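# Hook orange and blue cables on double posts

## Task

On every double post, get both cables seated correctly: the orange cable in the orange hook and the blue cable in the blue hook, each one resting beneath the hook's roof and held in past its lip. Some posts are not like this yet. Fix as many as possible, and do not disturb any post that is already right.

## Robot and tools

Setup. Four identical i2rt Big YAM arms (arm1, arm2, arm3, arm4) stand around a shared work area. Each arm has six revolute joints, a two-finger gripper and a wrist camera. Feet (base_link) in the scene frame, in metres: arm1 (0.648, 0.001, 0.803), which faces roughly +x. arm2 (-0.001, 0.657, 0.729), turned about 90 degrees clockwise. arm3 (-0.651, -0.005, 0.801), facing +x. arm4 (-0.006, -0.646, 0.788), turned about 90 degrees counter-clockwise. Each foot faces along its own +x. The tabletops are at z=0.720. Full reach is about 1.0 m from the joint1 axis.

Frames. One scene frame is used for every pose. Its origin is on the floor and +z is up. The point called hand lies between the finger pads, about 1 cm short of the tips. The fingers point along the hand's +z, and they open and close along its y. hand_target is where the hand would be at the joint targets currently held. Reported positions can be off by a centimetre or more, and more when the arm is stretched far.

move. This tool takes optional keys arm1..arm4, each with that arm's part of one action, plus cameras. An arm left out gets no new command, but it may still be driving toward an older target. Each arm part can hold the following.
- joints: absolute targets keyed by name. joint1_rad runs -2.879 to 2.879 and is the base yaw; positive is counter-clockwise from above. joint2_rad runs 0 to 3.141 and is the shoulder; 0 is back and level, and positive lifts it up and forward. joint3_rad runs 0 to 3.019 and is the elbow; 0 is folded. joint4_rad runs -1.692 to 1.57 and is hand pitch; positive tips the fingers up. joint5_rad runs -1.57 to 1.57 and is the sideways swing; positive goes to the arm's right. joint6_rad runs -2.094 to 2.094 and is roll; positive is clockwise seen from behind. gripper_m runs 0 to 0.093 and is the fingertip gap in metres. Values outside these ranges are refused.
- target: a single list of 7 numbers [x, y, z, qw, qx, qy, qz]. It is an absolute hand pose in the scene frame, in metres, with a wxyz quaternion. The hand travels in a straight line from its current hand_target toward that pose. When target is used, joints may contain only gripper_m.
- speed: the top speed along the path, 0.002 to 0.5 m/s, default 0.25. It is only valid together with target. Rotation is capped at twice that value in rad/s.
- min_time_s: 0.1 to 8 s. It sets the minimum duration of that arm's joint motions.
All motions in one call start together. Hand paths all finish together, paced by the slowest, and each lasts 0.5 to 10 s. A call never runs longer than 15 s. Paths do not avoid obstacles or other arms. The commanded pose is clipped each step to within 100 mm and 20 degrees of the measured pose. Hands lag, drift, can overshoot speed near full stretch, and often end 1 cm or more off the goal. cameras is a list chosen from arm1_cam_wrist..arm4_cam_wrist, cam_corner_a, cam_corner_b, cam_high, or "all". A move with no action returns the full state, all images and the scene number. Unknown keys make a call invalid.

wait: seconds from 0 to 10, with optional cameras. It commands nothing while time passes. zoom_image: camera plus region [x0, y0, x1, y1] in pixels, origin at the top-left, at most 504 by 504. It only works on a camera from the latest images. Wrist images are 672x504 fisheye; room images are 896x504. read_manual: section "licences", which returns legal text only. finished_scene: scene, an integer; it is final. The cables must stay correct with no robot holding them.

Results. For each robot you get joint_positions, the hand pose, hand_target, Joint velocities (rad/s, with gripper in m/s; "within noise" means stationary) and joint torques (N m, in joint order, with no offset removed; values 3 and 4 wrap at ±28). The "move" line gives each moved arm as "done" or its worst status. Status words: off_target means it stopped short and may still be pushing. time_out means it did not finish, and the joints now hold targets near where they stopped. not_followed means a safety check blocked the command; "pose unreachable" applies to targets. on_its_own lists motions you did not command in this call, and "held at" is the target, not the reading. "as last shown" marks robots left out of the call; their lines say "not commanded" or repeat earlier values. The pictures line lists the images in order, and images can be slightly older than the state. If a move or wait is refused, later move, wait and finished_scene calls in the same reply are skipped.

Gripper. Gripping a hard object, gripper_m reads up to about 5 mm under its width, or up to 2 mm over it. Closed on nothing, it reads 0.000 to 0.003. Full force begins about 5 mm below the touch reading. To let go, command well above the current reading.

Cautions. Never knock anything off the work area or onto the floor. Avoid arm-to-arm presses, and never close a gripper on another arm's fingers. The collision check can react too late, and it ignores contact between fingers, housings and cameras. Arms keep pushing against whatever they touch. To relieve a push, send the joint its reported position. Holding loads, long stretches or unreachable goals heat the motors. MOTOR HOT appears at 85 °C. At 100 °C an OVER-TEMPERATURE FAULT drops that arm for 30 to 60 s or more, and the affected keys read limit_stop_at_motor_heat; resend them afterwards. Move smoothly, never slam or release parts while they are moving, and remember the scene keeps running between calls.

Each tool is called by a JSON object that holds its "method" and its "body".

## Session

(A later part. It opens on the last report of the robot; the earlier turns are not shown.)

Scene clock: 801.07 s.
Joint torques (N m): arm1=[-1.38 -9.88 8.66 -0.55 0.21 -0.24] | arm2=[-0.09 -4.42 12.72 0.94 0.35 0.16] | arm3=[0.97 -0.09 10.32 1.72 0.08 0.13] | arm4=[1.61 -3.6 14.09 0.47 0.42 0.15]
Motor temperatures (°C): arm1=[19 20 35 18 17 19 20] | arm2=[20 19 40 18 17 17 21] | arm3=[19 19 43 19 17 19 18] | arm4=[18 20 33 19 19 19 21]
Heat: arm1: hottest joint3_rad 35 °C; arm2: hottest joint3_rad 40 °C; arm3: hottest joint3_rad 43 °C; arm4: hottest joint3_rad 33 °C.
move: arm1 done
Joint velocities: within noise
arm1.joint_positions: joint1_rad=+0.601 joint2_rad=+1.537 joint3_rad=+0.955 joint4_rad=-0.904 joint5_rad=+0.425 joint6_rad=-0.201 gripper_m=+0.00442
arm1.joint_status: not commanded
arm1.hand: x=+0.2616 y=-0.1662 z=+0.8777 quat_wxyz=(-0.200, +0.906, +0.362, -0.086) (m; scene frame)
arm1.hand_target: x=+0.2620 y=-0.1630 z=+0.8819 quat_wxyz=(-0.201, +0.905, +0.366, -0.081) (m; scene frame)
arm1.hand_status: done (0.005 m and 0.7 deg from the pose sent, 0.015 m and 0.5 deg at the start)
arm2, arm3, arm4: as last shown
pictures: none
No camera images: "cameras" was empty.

{"method": "move", "body": {"arm1": {"target": [0.225, -0.119, 0.877, 0.2006, -0.9052, -0.3657, 0.0811], "speed": 0.06}, "cameras": ["arm1_cam_wrist", "cam_corner_a", "cam_corner_b"]}}

{"method": "zoom_image", "body": {"camera": "cam_corner_b", "region": [150, 100, 340, 300]}}

Scene clock: 808.83 s.
Joint torques (N m): arm1=[-1.67 -8.29 9.73 0.64 0.19 -0.28] | arm2=[-0.03 -4.37 12.75 0.9 0.35 0.15] | arm3=[0.97 -0.03 10.32 1.69 0.08 0.13] | arm4=[1.73 -3.6 14.16 0.51 0.44 0.18]
Motor temperatures (°C): arm1=[19 20 35 18 17 19 20] | arm2=[20 19 41 18 17 17 21] | arm3=[19 19 43 19 17 19 18] | arm4=[18 20 34 19 19 19 21]
Heat: arm1: hottest joint3_rad 35 °C; arm2: hottest joint3_rad 41 °C; arm3: hottest joint3_rad 43 °C; arm4: hottest joint3_rad 34 °C.
move: arm1 done
Joint velocities: within noise
arm1.joint_positions: joint1_rad=+0.466 joint2_rad=+1.537 joint3_rad=+0.955 joint4_rad=-0.855 joint5_rad=+0.411 joint6_rad=-0.351 gripper_m=+0.00441
arm1.joint_status: not commanded
arm1.hand: x=+0.2333 y=-0.1200 z=+0.8780 quat_wxyz=(-0.201, +0.905, +0.365, -0.081) (m; scene frame)
arm1.hand_target: x=+0.2252 y=-0.1188 z=+0.8770 quat_wxyz=(-0.201, +0.905, +0.366, -0.081) (m; scene frame)
arm1.hand_status: done (0.008 m and 0.0 deg from the pose sent, 0.060 m and 0.7 deg at the start)
arm2, arm3, arm4: as last shown
pictures: arm1_cam_wrist, cam_corner_a, cam_corner_b
camera_calibration:
arm1_cam_wrist: T_world_to_cam=[[-0.634324, 0.646003, 0.424633, -0.14891], [0.753323, 0.393178, 0.527177, -0.58789], [0.173601, 0.654286, -0.736051, 0.808264], [0, 0, 0, 1]] pos_world=[0.208098, -0.201495, 0.968078]

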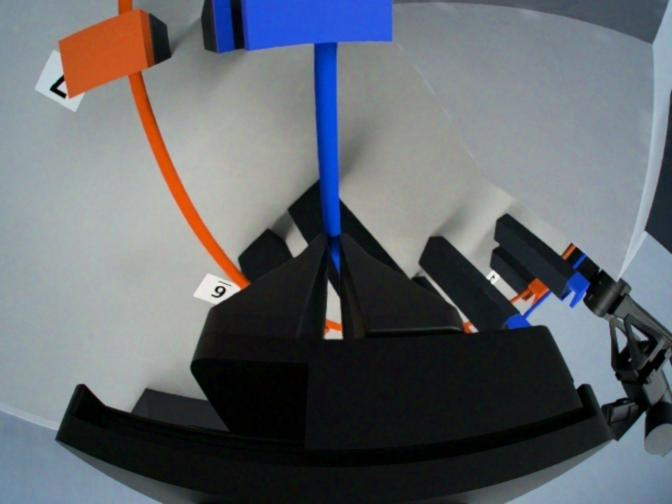

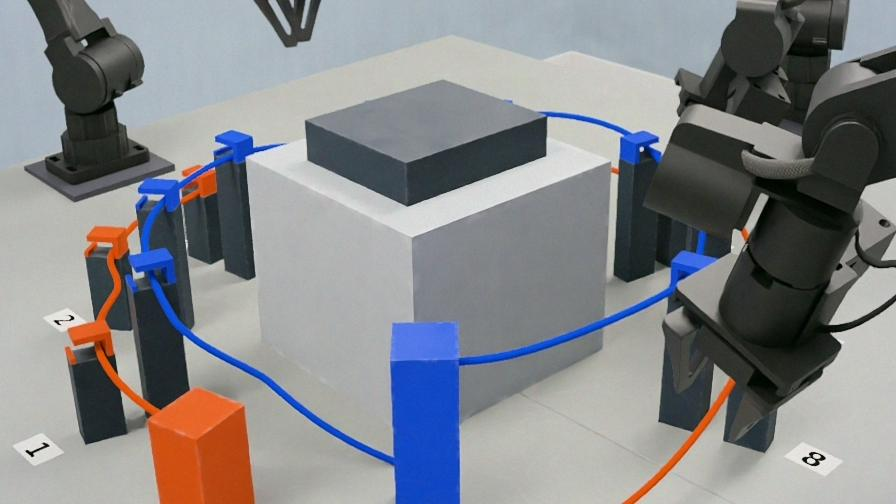

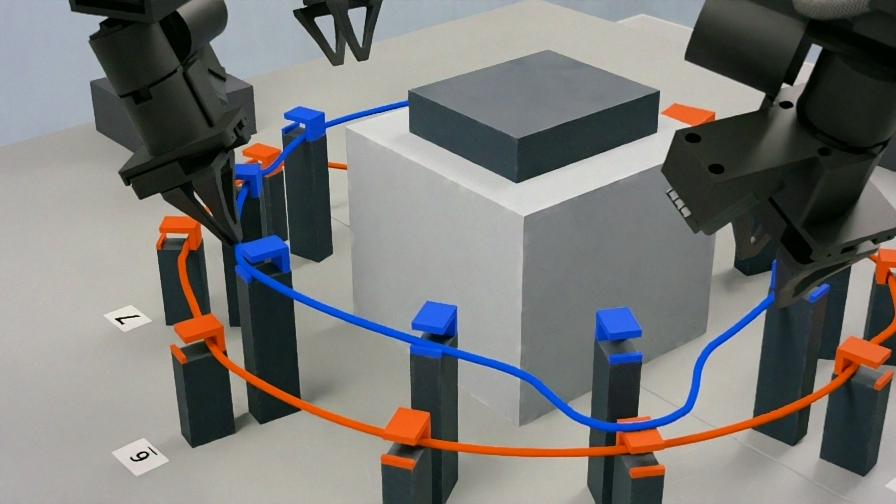

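Scaled by 2.520 from the camera's 896x504 image, which has a finer 1280x720 frame.

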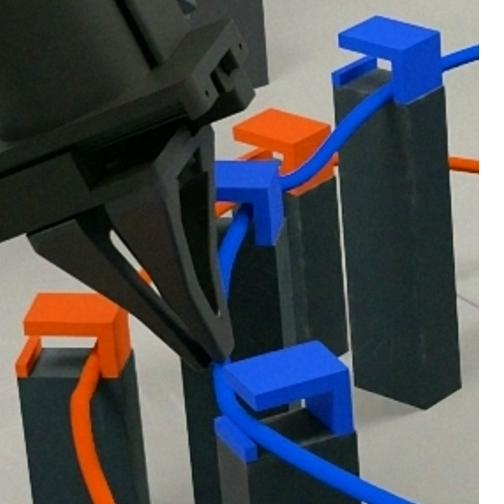

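{"method": "zoom_image", "body": {"camera": "cam_corner_b", "region": [220, 220, 310, 300]}}

{"method": "zoom_image", "body": {"camera": "cam_corner_b", "region": [390, 290, 490, 380]}}

{"method": "zoom_image", "body": {"camera": "cam_corner_b", "region": [560, 290, 730, 450]}}

{"method": "zoom_image", "body": {"camera": "cam_corner_a", "region": [610, 110, 760, 320]}}

Scaled by 5.600 from the camera's 896x504 image, which has a finer 1280x720 frame.

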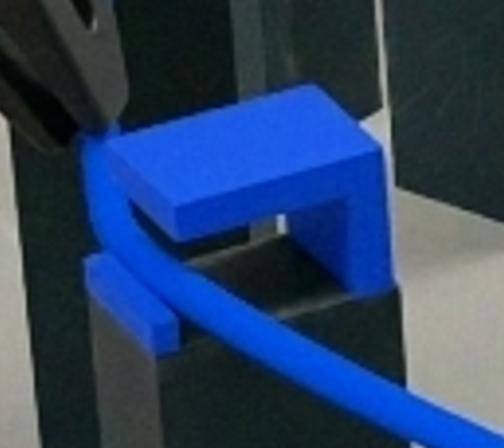

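Scaled by 5.040 from the camera's 896x504 image, which has a finer 1280x720 frame.

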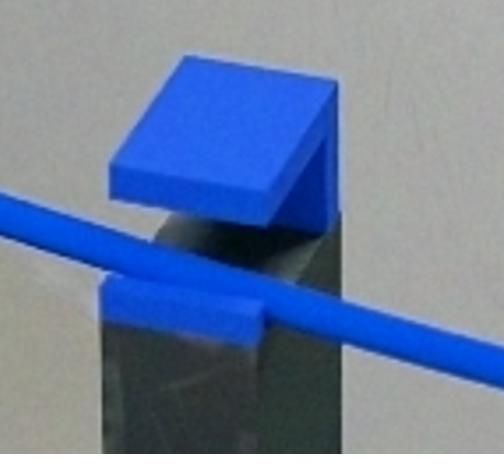

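Scaled by 2.965 from the camera's 896x504 image, which has a finer 1280x720 frame.

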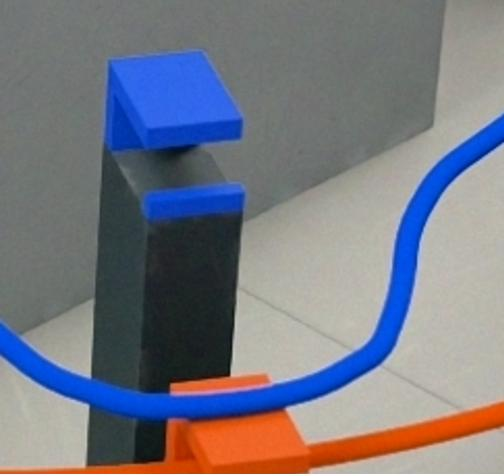

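Scaled by 2.400 from the camera's 896x504 image, which has a finer 1280x720 frame.

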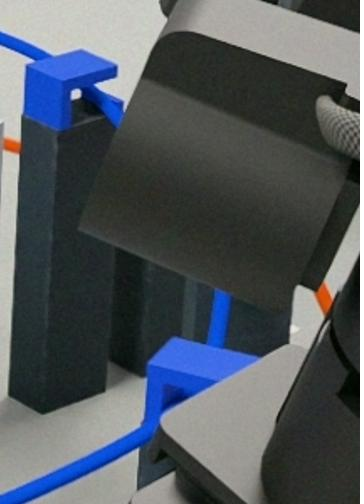

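{"method": "move", "body": {"arm3": {"target": [-0.308, 0.011, 0.985, -0.1355, 0.6112, -0.7614, 0.1688], "speed": 0.3, "joints": {"gripper_m": 0.05}}, "cameras": ["arm3_cam_wrist", "cam_corner_a", "cam_corner_b", "cam_high"]}}

Scene clock: 836.47 s.
Joint torques (N m): arm1=[-1.67 -8.23 9.74 0.64 0.19 -0.24] | arm2=[-0.15 -4.31 12.71 0.91 0.36 0.15] | arm3=[1.79 -5.6 10.39 1.21 0.13 0] | arm4=[1.79 -3.78 14.11 0.44 0.43 0.14]
Motor temperatures (°C): arm1=[19 20 35 18 17 19 20] | arm2=[20 19 42 18 17 17 21] | arm3=[19 19 43 19 17 19 18] | arm4=[18 20 36 19 19 19 21]
Heat: arm1: hottest joint3_rad 35 °C; arm2: hottest joint3_rad 42 °C; arm3: hottest joint3_rad 43 °C; arm4: hottest joint3_rad 36 °C.
move: arm3 done
Joint velocities: within noise
arm1, arm2, arm4: as last shown
arm1.joint_positions: joint1_rad=+0.466 joint2_rad=+1.537 joint3_rad=+0.955 joint4_rad=-0.855 joint5_rad=+0.411 joint6_rad=-0.352 gripper_m=+0.00441
arm1.hand: x=+0.2333 y=-0.1200 z=+0.8780 quat_wxyz=(-0.201, +0.905, +0.366, -0.081) (m; scene frame)
arm3.joint_positions: joint1_rad=+0.147 joint2_rad=+0.954 joint3_rad=+0.790 joint4_rad=-0.977 joint5_rad=+0.148 joint6_rad=-1.240 gripper_m=+0.05012
arm3.joint_status: all done
arm3.hand: x=-0.3102 y=+0.0077 z=+0.9885 quat_wxyz=(-0.137, +0.601, -0.770, +0.167) (m; scene frame)
arm3.hand_target: x=-0.3081 y=+0.0110 z=+0.9851 quat_wxyz=(-0.136, +0.611, -0.761, +0.169) (m; scene frame)
arm3.hand_status: done (0.005 m and 1.6 deg from the pose sent, 0.426 m and 82.8 deg at the start)
pictures: arm3_cam_wrist, cam_corner_a, cam_corner_b, cam_high
camera_calibration:
arm3_cam_wrist: T_world_to_cam=[[0.875247, -0.227187, 0.427, -0.149799], [-0.442105, -0.73385, 0.515759, -0.637447], [0.19618, -0.640195, -0.74274, 0.925517], [0, 0, 0, 1]] pos_world=[-0.332276, 0.0906892, 1.08015]

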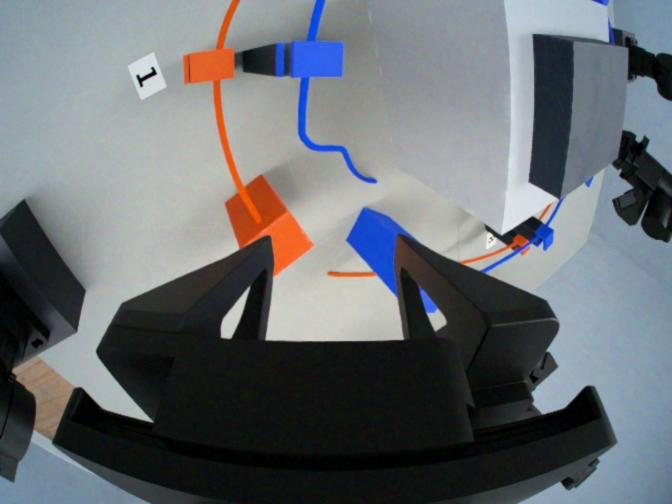

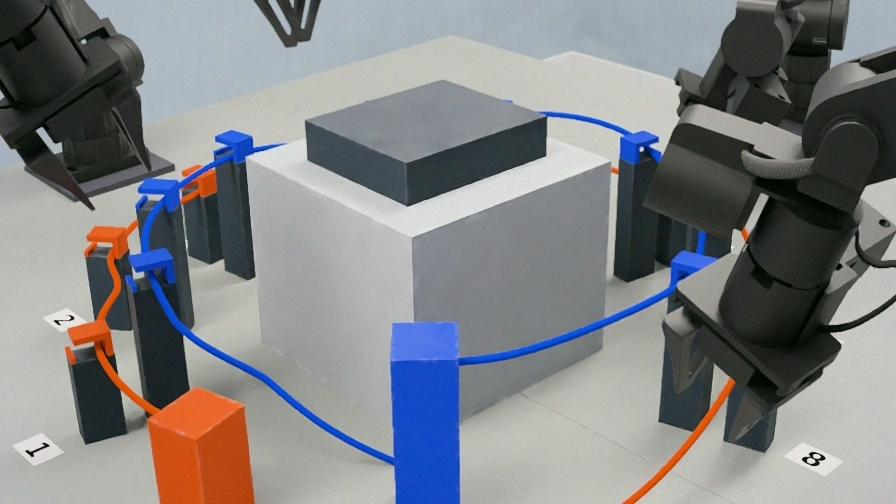

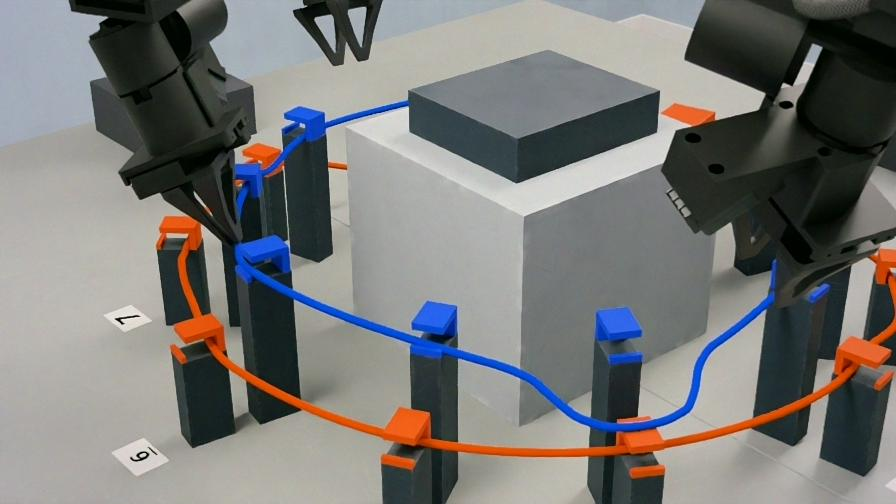

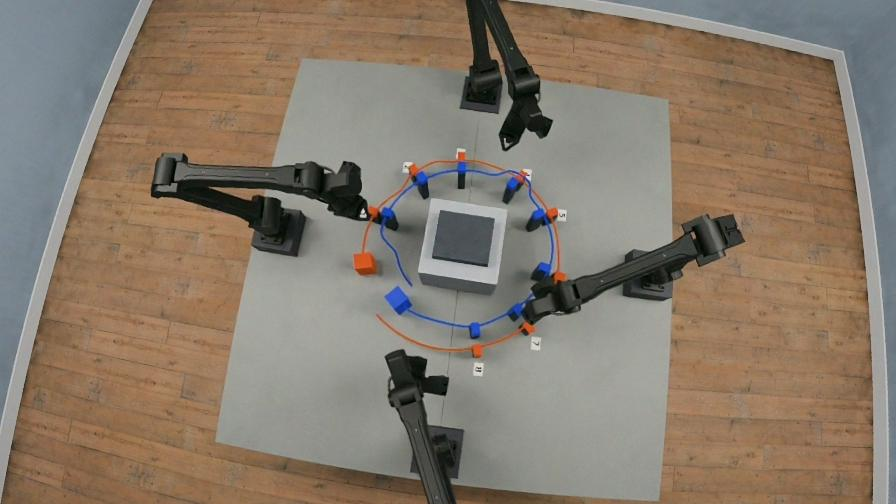

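{"method": "move", "body": {"arm3": {"target": [-0.284, 0.018, 0.872, -0.1355, 0.6112, -0.7614, 0.1688], "speed": 0.15}, "cameras": ["arm3_cam_wrist", "cam_corner_a"]}}

Scene clock: 865.23 s.
Joint torques (N m): arm1=[-1.67 -8.29 9.73 0.62 0.19 -0.24] | arm2=[-0.09 -4.31 12.74 0.95 0.35 0.16] | arm3=[1.85 -7 9.01 1.24 0.15 0.09] | arm4=[1.73 -3.78 14.13 0.43 0.43 0.15]
Motor temperatures (°C): arm1=[19 20 35 18 17 19 20] | arm2=[20 19 43 18 17 17 21] | arm3=[19 19 42 19 17 19 18] | arm4=[18 20 38 19 19 19 21]
Heat: arm1: hottest joint3_rad 35 °C; arm2: hottest joint3_rad 43 °C; arm3: hottest joint3_rad 42 °C; arm4: hottest joint3_rad 38 °C.
move: arm3 done
Joint velocities: within noise
arm1, arm2, arm4: as last shown
arm3.joint_positions: joint1_rad=+0.157 joint2_rad=+1.172 joint3_rad=+0.618 joint4_rad=-0.585 joint5_rad=+0.152 joint6_rad=-1.240 gripper_m=+0.05012
arm3.joint_status: not commanded
arm3.hand: x=-0.2843 y=+0.0145 z=+0.8773 quat_wxyz=(-0.138, +0.604, -0.767, +0.169) (m; scene frame)
arm3.hand_target: x=-0.2842 y=+0.0180 z=+0.8720 quat_wxyz=(-0.135, +0.611, -0.761, +0.169) (m; scene frame)
arm3.hand_status: done (0.006 m and 1.1 deg from the pose sent, 0.120 m and 1.5 deg at the start)
pictures: arm3_cam_wrist, cam_corner_a
camera_calibration:
arm3_cam_wrist: T_world_to_cam=[[0.875567, -0.218117, 0.431054, -0.127], [-0.437589, -0.736139, 0.516348, -0.562817], [0.204691, -0.640722, -0.739985, 0.842181], [0, 0, 0, 1]] pos_world=[-0.307472, 0.0975914, 0.968554]

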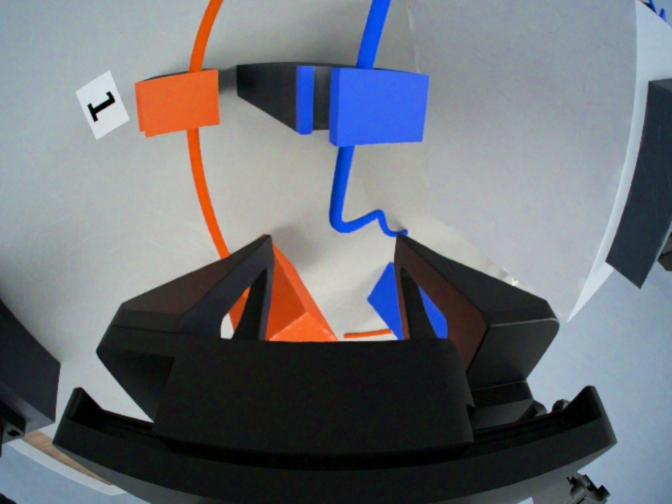

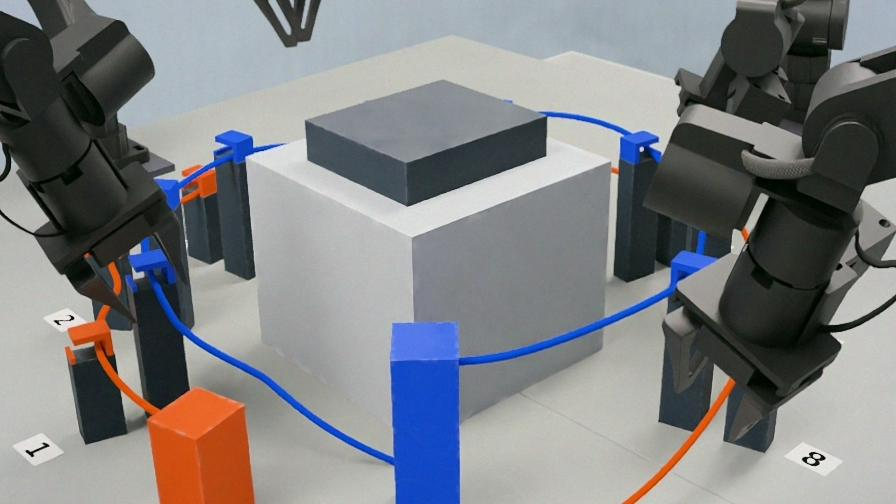

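{"method": "zoom_image", "body": {"camera": "arm3_cam_wrist", "region": [250, 40, 450, 290]}}

Scaled by 2.016 from the camera's 672x504 image, which has a finer 960x720 frame.

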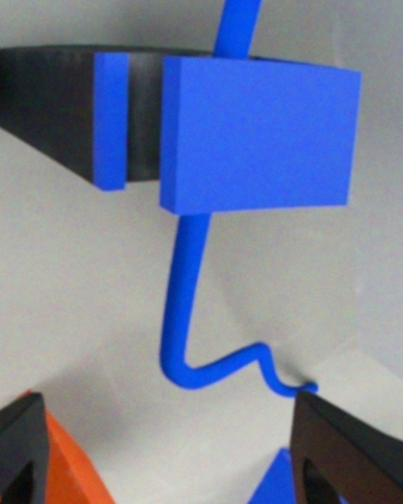

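{"method": "move", "body": {"arm3": {"target": [-0.27, 0.0185, 0.841, -0.1355, 0.6112, -0.7614, 0.1688], "speed": 0.12}, "cameras": ["arm3_cam_wrist"]}}

Scene clock: 884.60 s.
Joint torques (N m): arm1=[-1.67 -8.29 9.73 0.64 0.19 -0.23] | arm2=[-0.09 -4.31 12.72 0.92 0.34 0.16] | arm3=[1.38 -7.77 8.24 1.21 0.07 0.04] | arm4=[1.61 -3.84 14.12 0.43 0.42 0.16]
Motor temperatures (°C): arm1=[19 20 35 18 17 19 20] | arm2=[20 19 44 18 17 17 21] | arm3=[19 19 41 19 17 19 18] | arm4=[18 20 38 19 19 19 21]
Heat: arm1: hottest joint3_rad 35 °C; arm2: hottest joint3_rad 44 °C; arm3: hottest joint3_rad 41 °C; arm4: hottest joint3_rad 38 °C.
move: arm3 done
Joint velocities: within noise
arm1, arm2, arm4: as last shown
arm3.joint_positions: joint1_rad=+0.157 joint2_rad=+1.280 joint3_rad=+0.608 joint4_rad=-0.463 joint5_rad=+0.152 joint6_rad=-1.240 gripper_m=+0.05012
arm3.joint_status: not commanded
arm3.hand: x=-0.2691 y=+0.0166 z=+0.8475 quat_wxyz=(-0.139, +0.604, -0.766, +0.170) (m; scene frame)
arm3.hand_target: x=-0.2702 y=+0.0185 z=+0.8411 quat_wxyz=(-0.135, +0.611, -0.761, +0.169) (m; scene frame)
arm3.hand_status: done (0.007 m and 1.1 deg from the pose sent, 0.039 m and 1.1 deg at the start)
pictures: arm3_cam_wrist
camera_calibration:
arm3_cam_wrist: T_world_to_cam=[[0.874082, -0.218345, 0.433942, -0.129864], [-0.43938, -0.736344, 0.514531, -0.538162], [0.207185, -0.640408, -0.739562, 0.818727], [0, 0, 0, 1]] pos_world=[-0.292574, 0.0996913, 0.938755]

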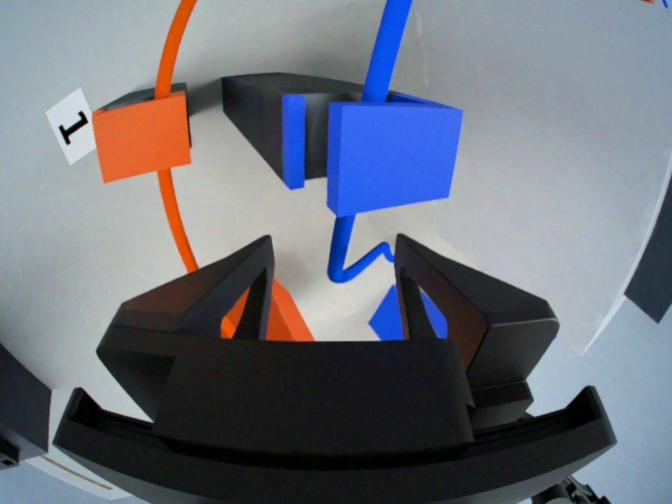

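{"method": "zoom_image", "body": {"camera": "arm3_cam_wrist", "region": [280, 180, 440, 320]}}

{"method": "move", "body": {"cameras": ["cam_corner_a"]}}

{"method": "zoom_image", "body": {"camera": "cam_corner_a", "region": [60, 200, 320, 450]}}

Scaled by 3.150 from the camera's 672x504 image, which has a finer 960x720 frame.

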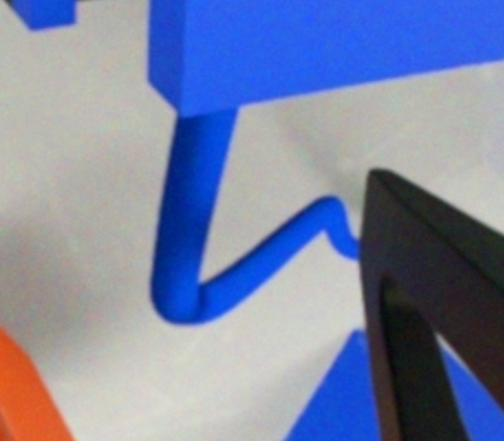

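Scene clock: 889.60 s.
Joint torques (N m): arm1=[-1.67 -8.29 9.73 0.64 0.19 -0.24] | arm2=[-0.15 -4.48 12.74 0.92 0.34 0.16] | arm3=[1.32 -7.82 8.2 1.22 0.06 0.04] | arm4=[1.67 -3.84 14.06 0.49 0.4 0.15]
Motor temperatures (°C): arm1=[19 20 35 18 17 19 20] | arm2=[20 19 44 18 17 17 21] | arm3=[19 19 41 19 17 19 18] | arm4=[18 20 39 19 19 19 21]
Heat: arm1: hottest joint3_rad 35 °C; arm2: hottest joint3_rad 44 °C; arm3: hottest joint3_rad 41 °C; arm4: hottest joint3_rad 39 °C.
Joint velocities: within noise
arm1.joint_positions: joint1_rad=+0.466 joint2_rad=+1.537 joint3_rad=+0.955 joint4_rad=-0.855 joint5_rad=+0.411 joint6_rad=-0.352 gripper_m=+0.00441
arm1.joint_status: not commanded
arm1.hand: x=+0.2333 y=-0.1200 z=+0.8780 quat_wxyz=(-0.201, +0.905, +0.366, -0.081) (m; scene frame)
arm1.hand_target: x=+0.2252 y=-0.1188 z=+0.8770 quat_wxyz=(-0.201, +0.905, +0.366, -0.081) (m; scene frame)
arm1.hand_status: not commanded
arm2.joint_positions: joint1_rad=+0.497 joint2_rad=+1.065 joint3_rad=+0.939 joint4_rad=-1.164 joint5_rad=+0.289 joint6_rad=-0.891 gripper_m=+0.04209
arm2.joint_status: not commanded
arm2.hand: x=+0.1069 y=+0.3297 z=+0.9489 quat_wxyz=(+0.039, -0.126, -0.971, +0.198) (m; scene frame)
arm2.hand_target: x=+0.1146 y=+0.3207 z=+0.9699 quat_wxyz=(+0.028, -0.127, -0.968, +0.215) (m; scene frame)
arm2.hand_status: not commanded
arm3.joint_positions: joint1_rad=+0.157 joint2_rad=+1.280 joint3_rad=+0.608 joint4_rad=-0.463 joint5_rad=+0.152 joint6_rad=-1.240 gripper_m=+0.05012
arm3.joint_status: not commanded
arm3.hand: x=-0.2691 y=+0.0166 z=+0.8475 quat_wxyz=(-0.139, +0.604, -0.766, +0.170) (m; scene frame)
arm3.hand_target: x=-0.2702 y=+0.0185 z=+0.8411 quat_wxyz=(-0.135, +0.611, -0.761, +0.169) (m; scene frame)
arm3.hand_status: done (0.007 m and 1.1 deg from the pose sent, 0.039 m and 1.1 deg at the start)
arm4.joint_positions: joint1_rad=+0.470 joint2_rad=+0.927 joint3_rad=+0.515 joint4_rad=-0.811 joint5_rad=+0.209 joint6_rad=+2.030 gripper_m=+0.04989
arm4.joint_status: not commanded
arm4.hand: x=-0.1005 y=-0.3768 z=+0.8759 quat_wxyz=(-0.016, -0.014, -0.981, -0.193) (m; scene frame)
arm4.hand_target: x=-0.1117 y=-0.3626 z=+0.8999 quat_wxyz=(-0.003, -0.017, -0.976, -0.216) (m; scene frame)
arm4.hand_status: not commanded
pictures: cam_corner_a

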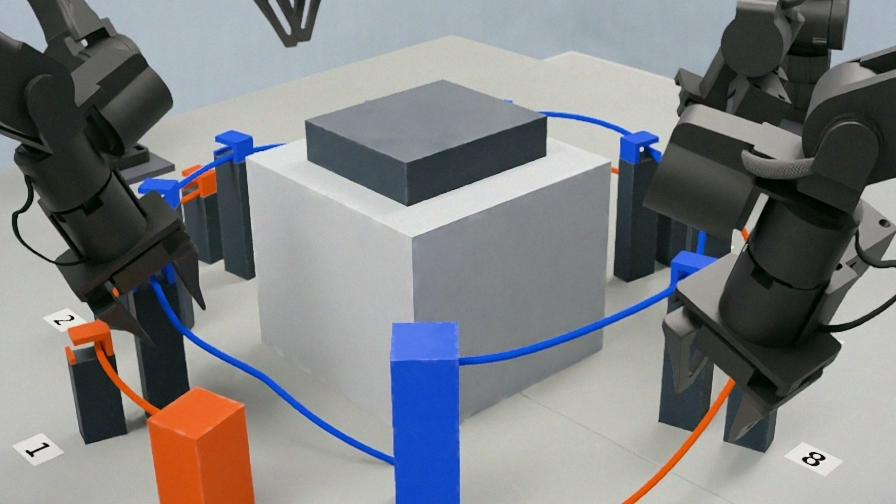

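Scaled by 1.938 from the camera's 896x504 image, which has a finer 1280x720 frame.

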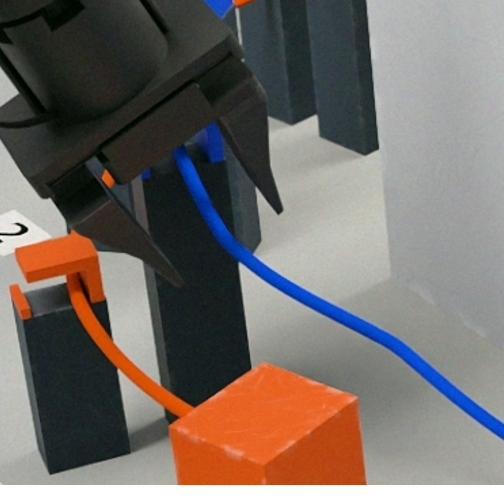

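{"method": "move", "body": {"arm3": {"target": [-0.264, 0.0175, 0.826, -0.1355, 0.6112, -0.7614, 0.1688], "speed": 0.12}, "cameras": ["arm3_cam_wrist", "cam_corner_a"]}}

{"method": "zoom_image", "body": {"camera": "cam_corner_a", "region": [60, 200, 320, 450]}}

Scene clock: 896.43 s.
Joint torques (N m): arm1=[-1.67 -8.29 9.72 0.65 0.19 -0.24] | arm2=[-0.09 -4.48 12.71 0.92 0.35 0.15] | arm3=[0.91 -8.12 7.54 1.25 -0.03 0] | arm4=[1.67 -3.9 14.15 0.47 0.41 0.15]
Motor temperatures (°C): arm1=[19 20 35 18 17 19 20] | arm2=[20 19 44 18 17 17 21] | arm3=[19 19 41 19 17 19 18] | arm4=[18 20 39 19 19 19 21]
Heat: arm1: hottest joint3_rad 35 °C; arm2: hottest joint3_rad 44 °C; arm3: hottest joint3_rad 41 °C; arm4: hottest joint3_rad 39 °C.
move: arm3 done
Joint velocities: within noise
arm1, arm2, arm4: as last shown
arm3.joint_positions: joint1_rad=+0.157 joint2_rad=+1.332 joint3_rad=+0.608 joint4_rad=-0.406 joint5_rad=+0.152 joint6_rad=-1.241 gripper_m=+0.05012
arm3.joint_status: not commanded
arm3.hand: x=-0.2609 y=+0.0178 z=+0.8347 quat_wxyz=(-0.142, +0.603, -0.766, +0.172) (m; scene frame)
arm3.hand_target: x=-0.2642 y=+0.0175 z=+0.8262 quat_wxyz=(-0.136, +0.611, -0.761, +0.169) (m; scene frame)
arm3.hand_status: done (0.009 m and 1.3 deg from the pose sent, 0.022 m and 1.1 deg at the start)
pictures: arm3_cam_wrist, cam_corner_a
camera_calibration:
arm3_cam_wrist: T_world_to_cam=[[0.871617, -0.218033, 0.439029, -0.136068], [-0.441983, -0.736879, 0.511528, -0.525233], [0.211981, -0.6399, -0.738642, 0.808707], [0, 0, 0, 1]] pos_world=[-0.284976, 0.100791, 0.925755]

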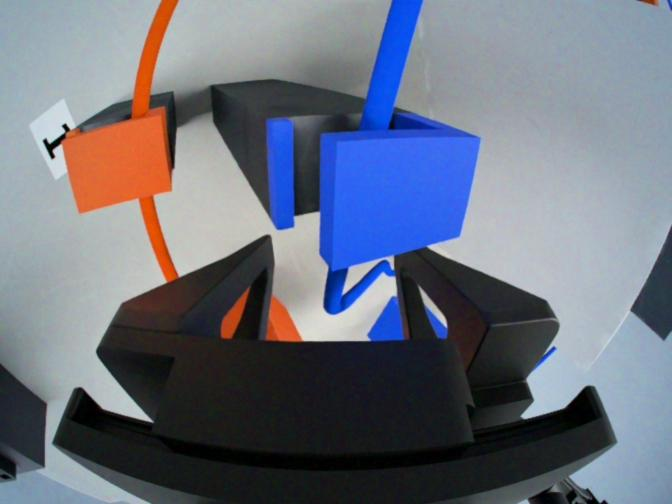

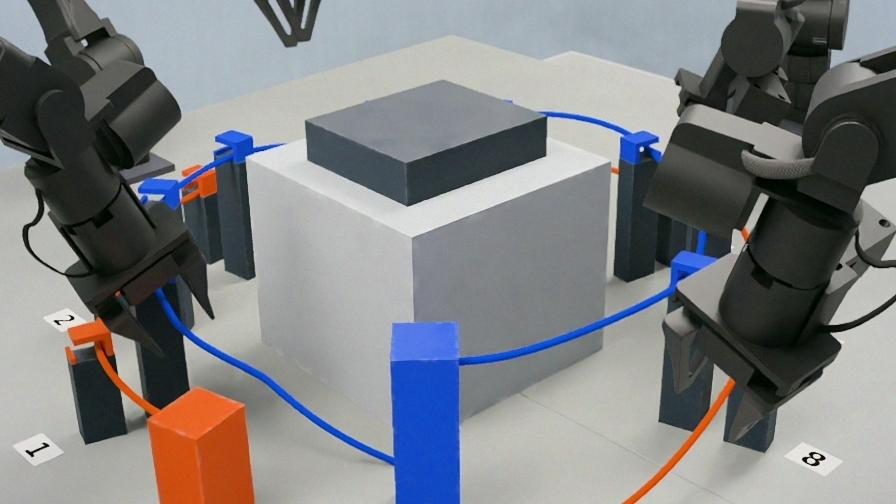

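Scaled by 1.938 from the camera's 896x504 image, which has a finer 1280x720 frame.

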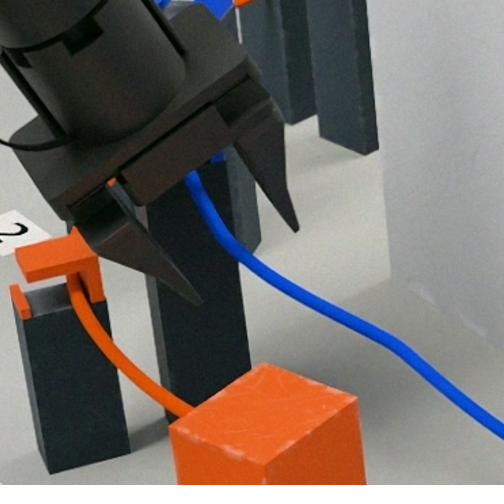

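{"method": "move", "body": {"arm3": {"joints": {"gripper_m": 0.004}}, "cameras": ["arm3_cam_wrist", "cam_corner_a"]}}

Scene clock: 904.33 s.
Joint torques (N m): arm1=[-1.67 -8.23 9.73 0.64 0.19 -0.24] | arm2=[-0.15 -4.42 12.7 0.99 0.35 0.16] | arm3=[0.91 -8.12 7.58 1.16 -0.03 0] | arm4=[1.44 -3.84 14.12 0.44 0.41 0.15]
Motor temperatures (°C): arm1=[19 20 35 18 17 19 20] | arm2=[20 19 44 18 17 17 21] | arm3=[19 19 41 19 17 19 18] | arm4=[18 20 39 19 19 19 21]
Heat: arm1: hottest joint3_rad 35 °C; arm2: hottest joint3_rad 44 °C; arm3: hottest joint3_rad 41 °C; arm4: hottest joint3_rad 39 °C.
move: arm3 done
Joint velocities: arm1=[within noise] | arm2=[within noise] | arm3=[0.005 0.005 -0.012 0.002 -0.007 -0.007 -0.006] | arm4=[within noise]
arm1, arm2, arm4: as last shown
arm3.joint_positions: joint1_rad=+0.157 joint2_rad=+1.332 joint3_rad=+0.608 joint4_rad=-0.404 joint5_rad=+0.152 joint6_rad=-1.241 gripper_m=+0.00441
arm3.joint_status: all done
arm3.hand: x=-0.2605 y=+0.0178 z=+0.8349 quat_wxyz=(-0.143, +0.603, -0.766, +0.172) (m; scene frame)
arm3.hand_target: x=-0.2642 y=+0.0175 z=+0.8262 quat_wxyz=(-0.135, +0.611, -0.761, +0.169) (m; scene frame)
arm3.hand_status: not commanded
pictures: arm3_cam_wrist, cam_corner_a
camera_calibration:
arm3_cam_wrist: T_world_to_cam=[[0.870862, -0.21775, 0.440664, -0.138087], [-0.442697, -0.737037, 0.510681, -0.52465], [0.213585, -0.639813, -0.738255, 0.808903], [0, 0, 0, 1]] pos_world=[-0.284776, 0.100791, 0.925955]

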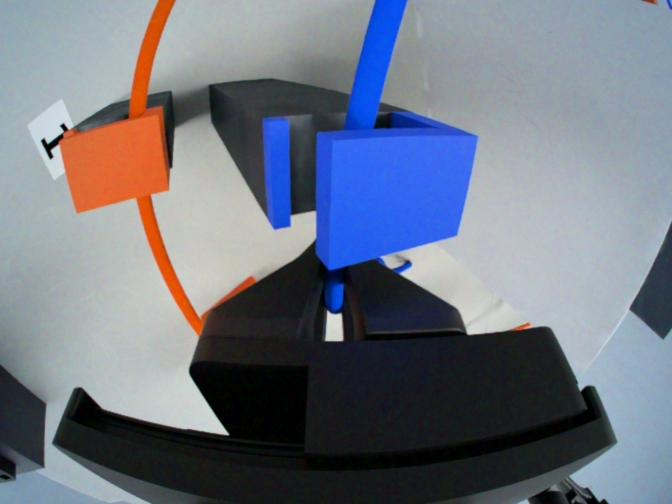

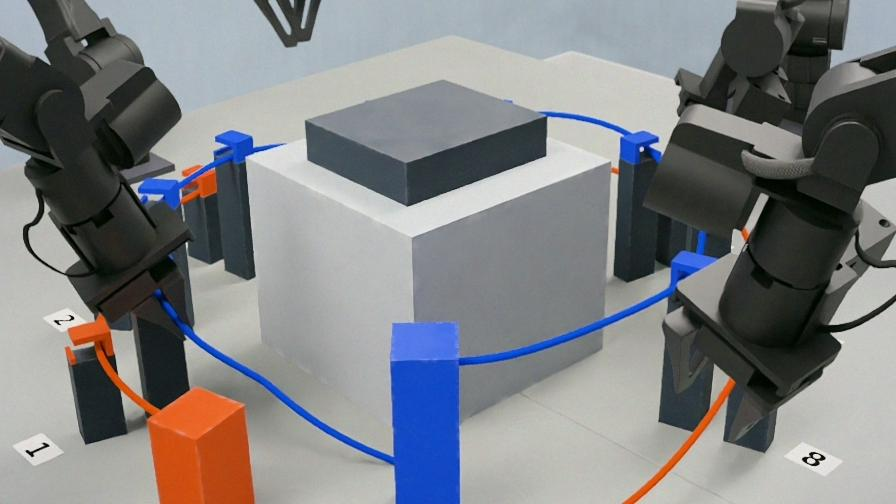

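{"method": "move", "body": {"arm3": {"target": [-0.25, -0.055, 0.872, -0.1355, 0.6112, -0.7614, 0.1688], "speed": 0.08}, "cameras": ["arm3_cam_wrist", "arm2_cam_wrist", "cam_corner_a", "cam_corner_b"]}}

Scene clock: 912.13 s.
Joint torques (N m): arm1=[-1.67 -8.23 9.73 0.64 0.19 -0.24] | arm2=[-0.09 -4.54 12.72 0.94 0.34 0.16] | arm3=[-0.38 -9.76 12.57 0.25 0.08 0] | arm4=[1.67 -3.72 14.06 0.49 0.41 0.17]
Motor temperatures (°C): arm1=[19 20 35 18 17 19 20] | arm2=[20 19 44 18 17 17 21] | arm3=[19 19 41 19 17 19 19] | arm4=[18 20 39 19 19 19 21]
Heat: arm1: hottest joint3_rad 35 °C; arm2: hottest joint3_rad 44 °C; arm3: hottest joint3_rad 41 °C; arm4: hottest joint3_rad 39 °C.
move: arm3 off_target
Joint velocities: within noise
arm1, arm2, arm4: as last shown
arm3.joint_positions: joint1_rad=-0.053 joint2_rad=+1.285 joint3_rad=+0.640 joint4_rad=-0.522 joint5_rad=+0.052 joint6_rad=-1.446 gripper_m=+0.00418
arm3.joint_status: not commanded
arm3.hand: x=-0.2695 y=-0.0461 z=+0.8509 quat_wxyz=(-0.123, +0.614, -0.765, +0.151) (m; scene frame)
arm3.hand_target: x=-0.2510 y=-0.0550 z=+0.8722 quat_wxyz=(-0.135, +0.611, -0.761, +0.169) (m; scene frame)
arm3.hand_status: off_target (0.030 m and 2.6 deg from the pose sent, 0.082 m and 1.4 deg at the start)
pictures: arm2_cam_wrist, arm3_cam_wrist, cam_corner_a, cam_corner_b
camera_calibration:
arm2_cam_wrist: T_world_to_cam=[[-0.20909, -0.894137, 0.39598, -0.0627031], [-0.718237, 0.415218, 0.558327, -0.586475], [-0.663639, -0.167667, -0.729021, 0.943383], [0, 0, 0, 1]] pos_world=[0.191726, 0.345624, 1.04002]
arm3_cam_wrist: T_world_to_cam=[[0.899368, -0.204551, 0.386389, -0.0967405], [-0.398374, -0.747502, 0.531544, -0.590218], [0.180098, -0.631981, -0.753767, 0.786367], [0, 0, 0, 1]] pos_world=[-0.289746, 0.0359916, 0.943844]

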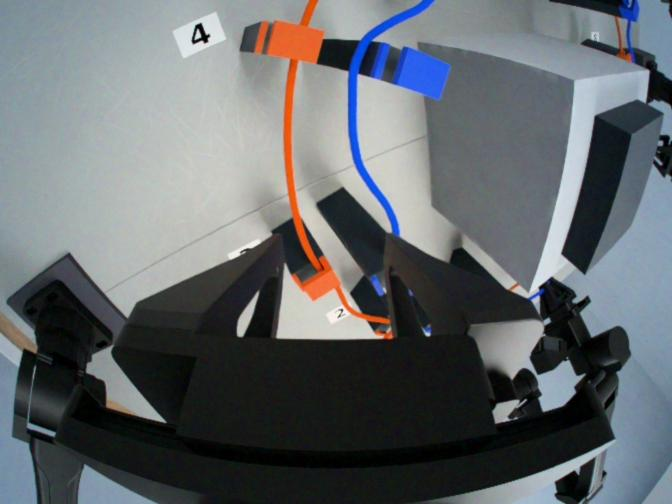

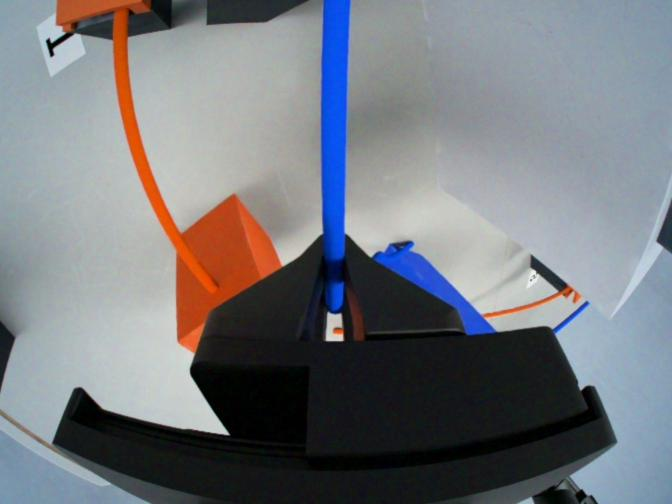

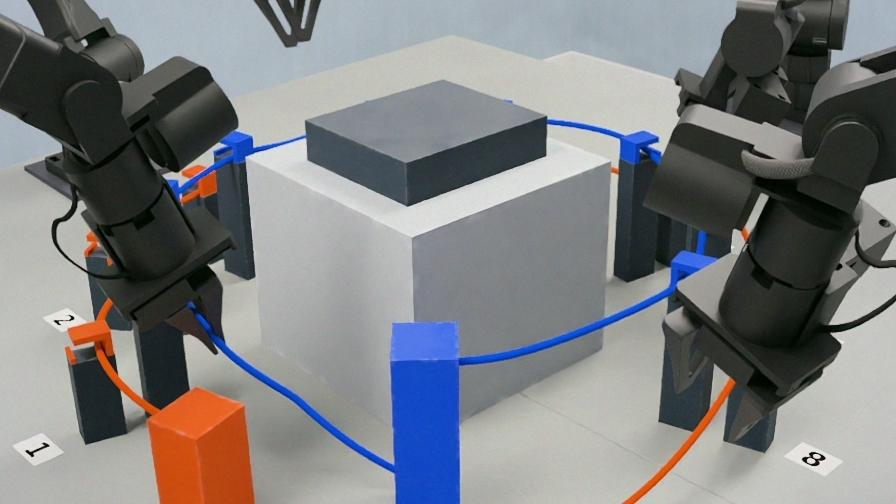

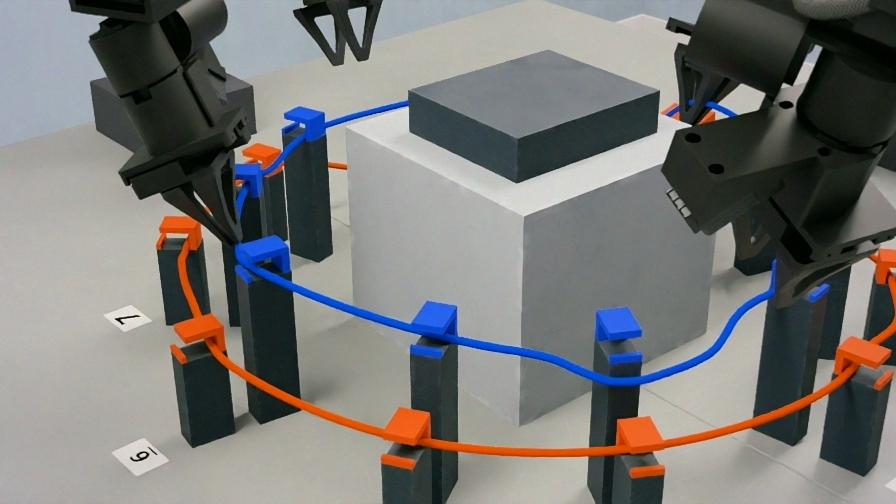

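{"method": "move", "body": {"arm2": {"target": [0.1045, 0.2655, 0.841, 0.0282, -0.1274, -0.9679, 0.2145], "speed": 0.15}, "cameras": ["arm2_cam_wrist", "cam_corner_b"]}}

{"method": "zoom_image", "body": {"camera": "cam_corner_b", "region": [560, 260, 860, 470]}}

{"method": "zoom_image", "body": {"camera": "arm2_cam_wrist", "region": [230, 40, 490, 340]}}

Scene clock: 929.63 s.
Joint torques (N m): arm1=[-1.67 -8.23 9.73 0.64 0.19 -0.24] | arm2=[-1.44 -6.18 8.54 1.68 0.03 0.02] | arm3=[-0.32 -9.82 12.6 0.24 0.09 -0.01] | arm4=[1.55 -3.9 14.06 0.51 0.43 0.15]
Motor temperatures (°C): arm1=[19 20 35 18 17 19 20] | arm2=[20 19 45 18 17 17 21] | arm3=[19 19 41 18 17 19 19] | arm4=[18 20 40 19 19 19 21]
Heat: arm1: hottest joint3_rad 35 °C; arm2: hottest joint3_rad 45 °C; arm3: hottest joint3_rad 41 °C; arm4: hottest joint3_rad 40 °C.
move: arm2 done
Joint velocities: within noise
arm1, arm4: as last shown
arm2.joint_positions: joint1_rad=+0.415 joint2_rad=+1.287 joint3_rad=+0.805 joint4_rad=-0.749 joint5_rad=+0.264 joint6_rad=-0.973 gripper_m=+0.04209
arm2.joint_status: not commanded
arm2.hand: x=+0.1060 y=+0.2696 z=+0.8420 quat_wxyz=(+0.029, -0.127, -0.968, +0.213) (m; scene frame)
arm2.hand_target: x=+0.1044 y=+0.2655 z=+0.8410 quat_wxyz=(+0.028, -0.127, -0.968, +0.215) (m; scene frame)
arm2.hand_status: done (0.005 m and 0.2 deg from the pose sent, 0.126 m and 2.3 deg at the start)
arm3.joint_positions: joint1_rad=-0.053 joint2_rad=+1.285 joint3_rad=+0.640 joint4_rad=-0.522 joint5_rad=+0.051 joint6_rad=-1.447 gripper_m=+0.00402
arm3.joint_status: not commanded
arm3.hand: x=-0.2695 y=-0.0460 z=+0.8509 quat_wxyz=(-0.123, +0.615, -0.764, +0.150) (m; scene frame)
arm3.hand_target: x=-0.2510 y=-0.0549 z=+0.8722 quat_wxyz=(-0.135, +0.611, -0.761, +0.169) (m; scene frame)
arm3.hand_status: not commanded
pictures: arm2_cam_wrist, cam_corner_b
camera_calibration:
arm2_cam_wrist: T_world_to_cam=[[-0.21433, -0.880785, 0.422233, -0.0993575], [-0.727026, 0.43254, 0.533238, -0.48516], [-0.6523, -0.192685, -0.73306, 0.863751], [0, 0, 0, 1]] pos_world=[0.189406, 0.28877, 0.933839]

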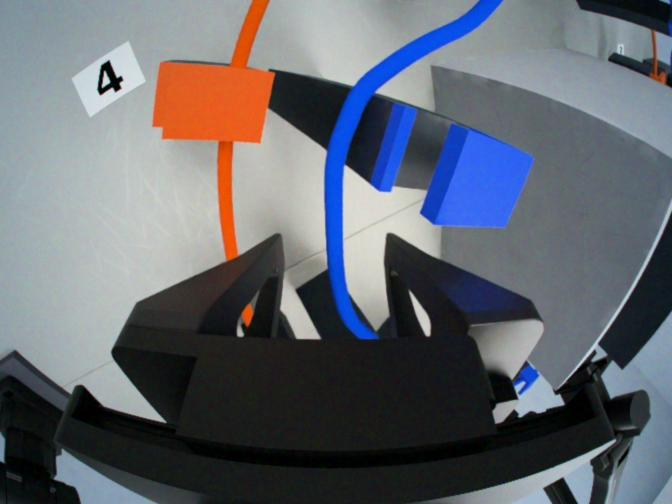

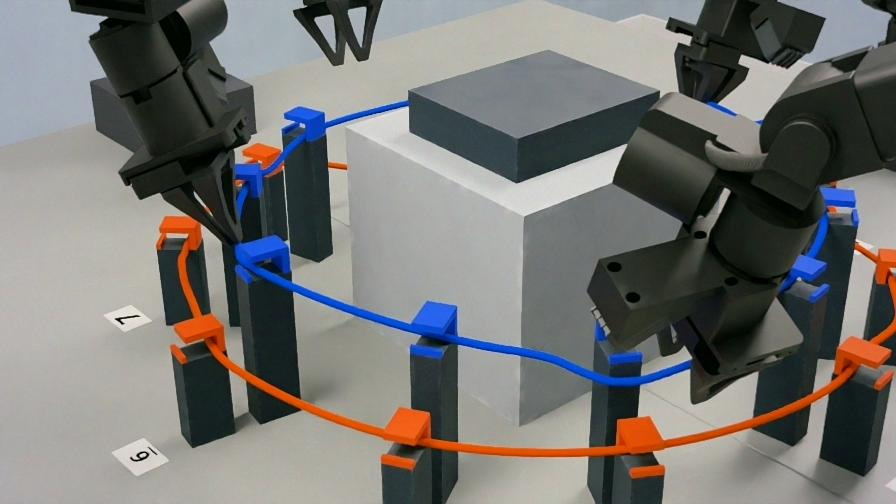

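Scaled by 1.680 from the camera's 896x504 image, which has a finer 1280x720 frame.

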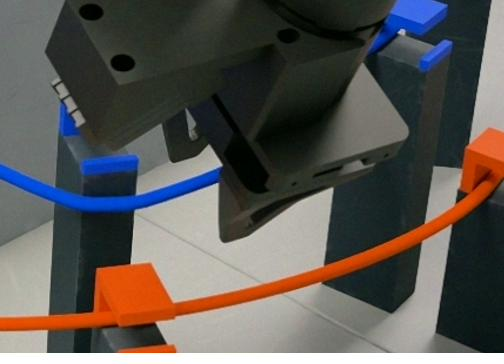

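Scaled by 1.680 from the camera's 672x504 image, which has a finer 960x720 frame.

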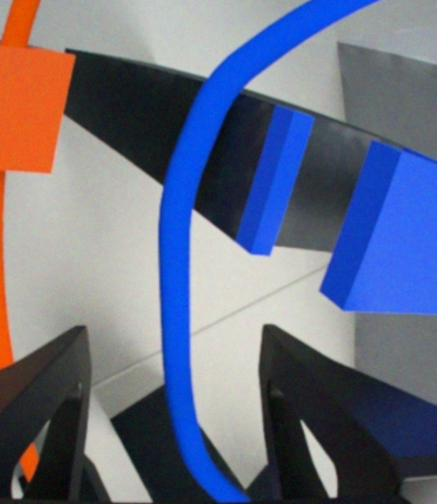

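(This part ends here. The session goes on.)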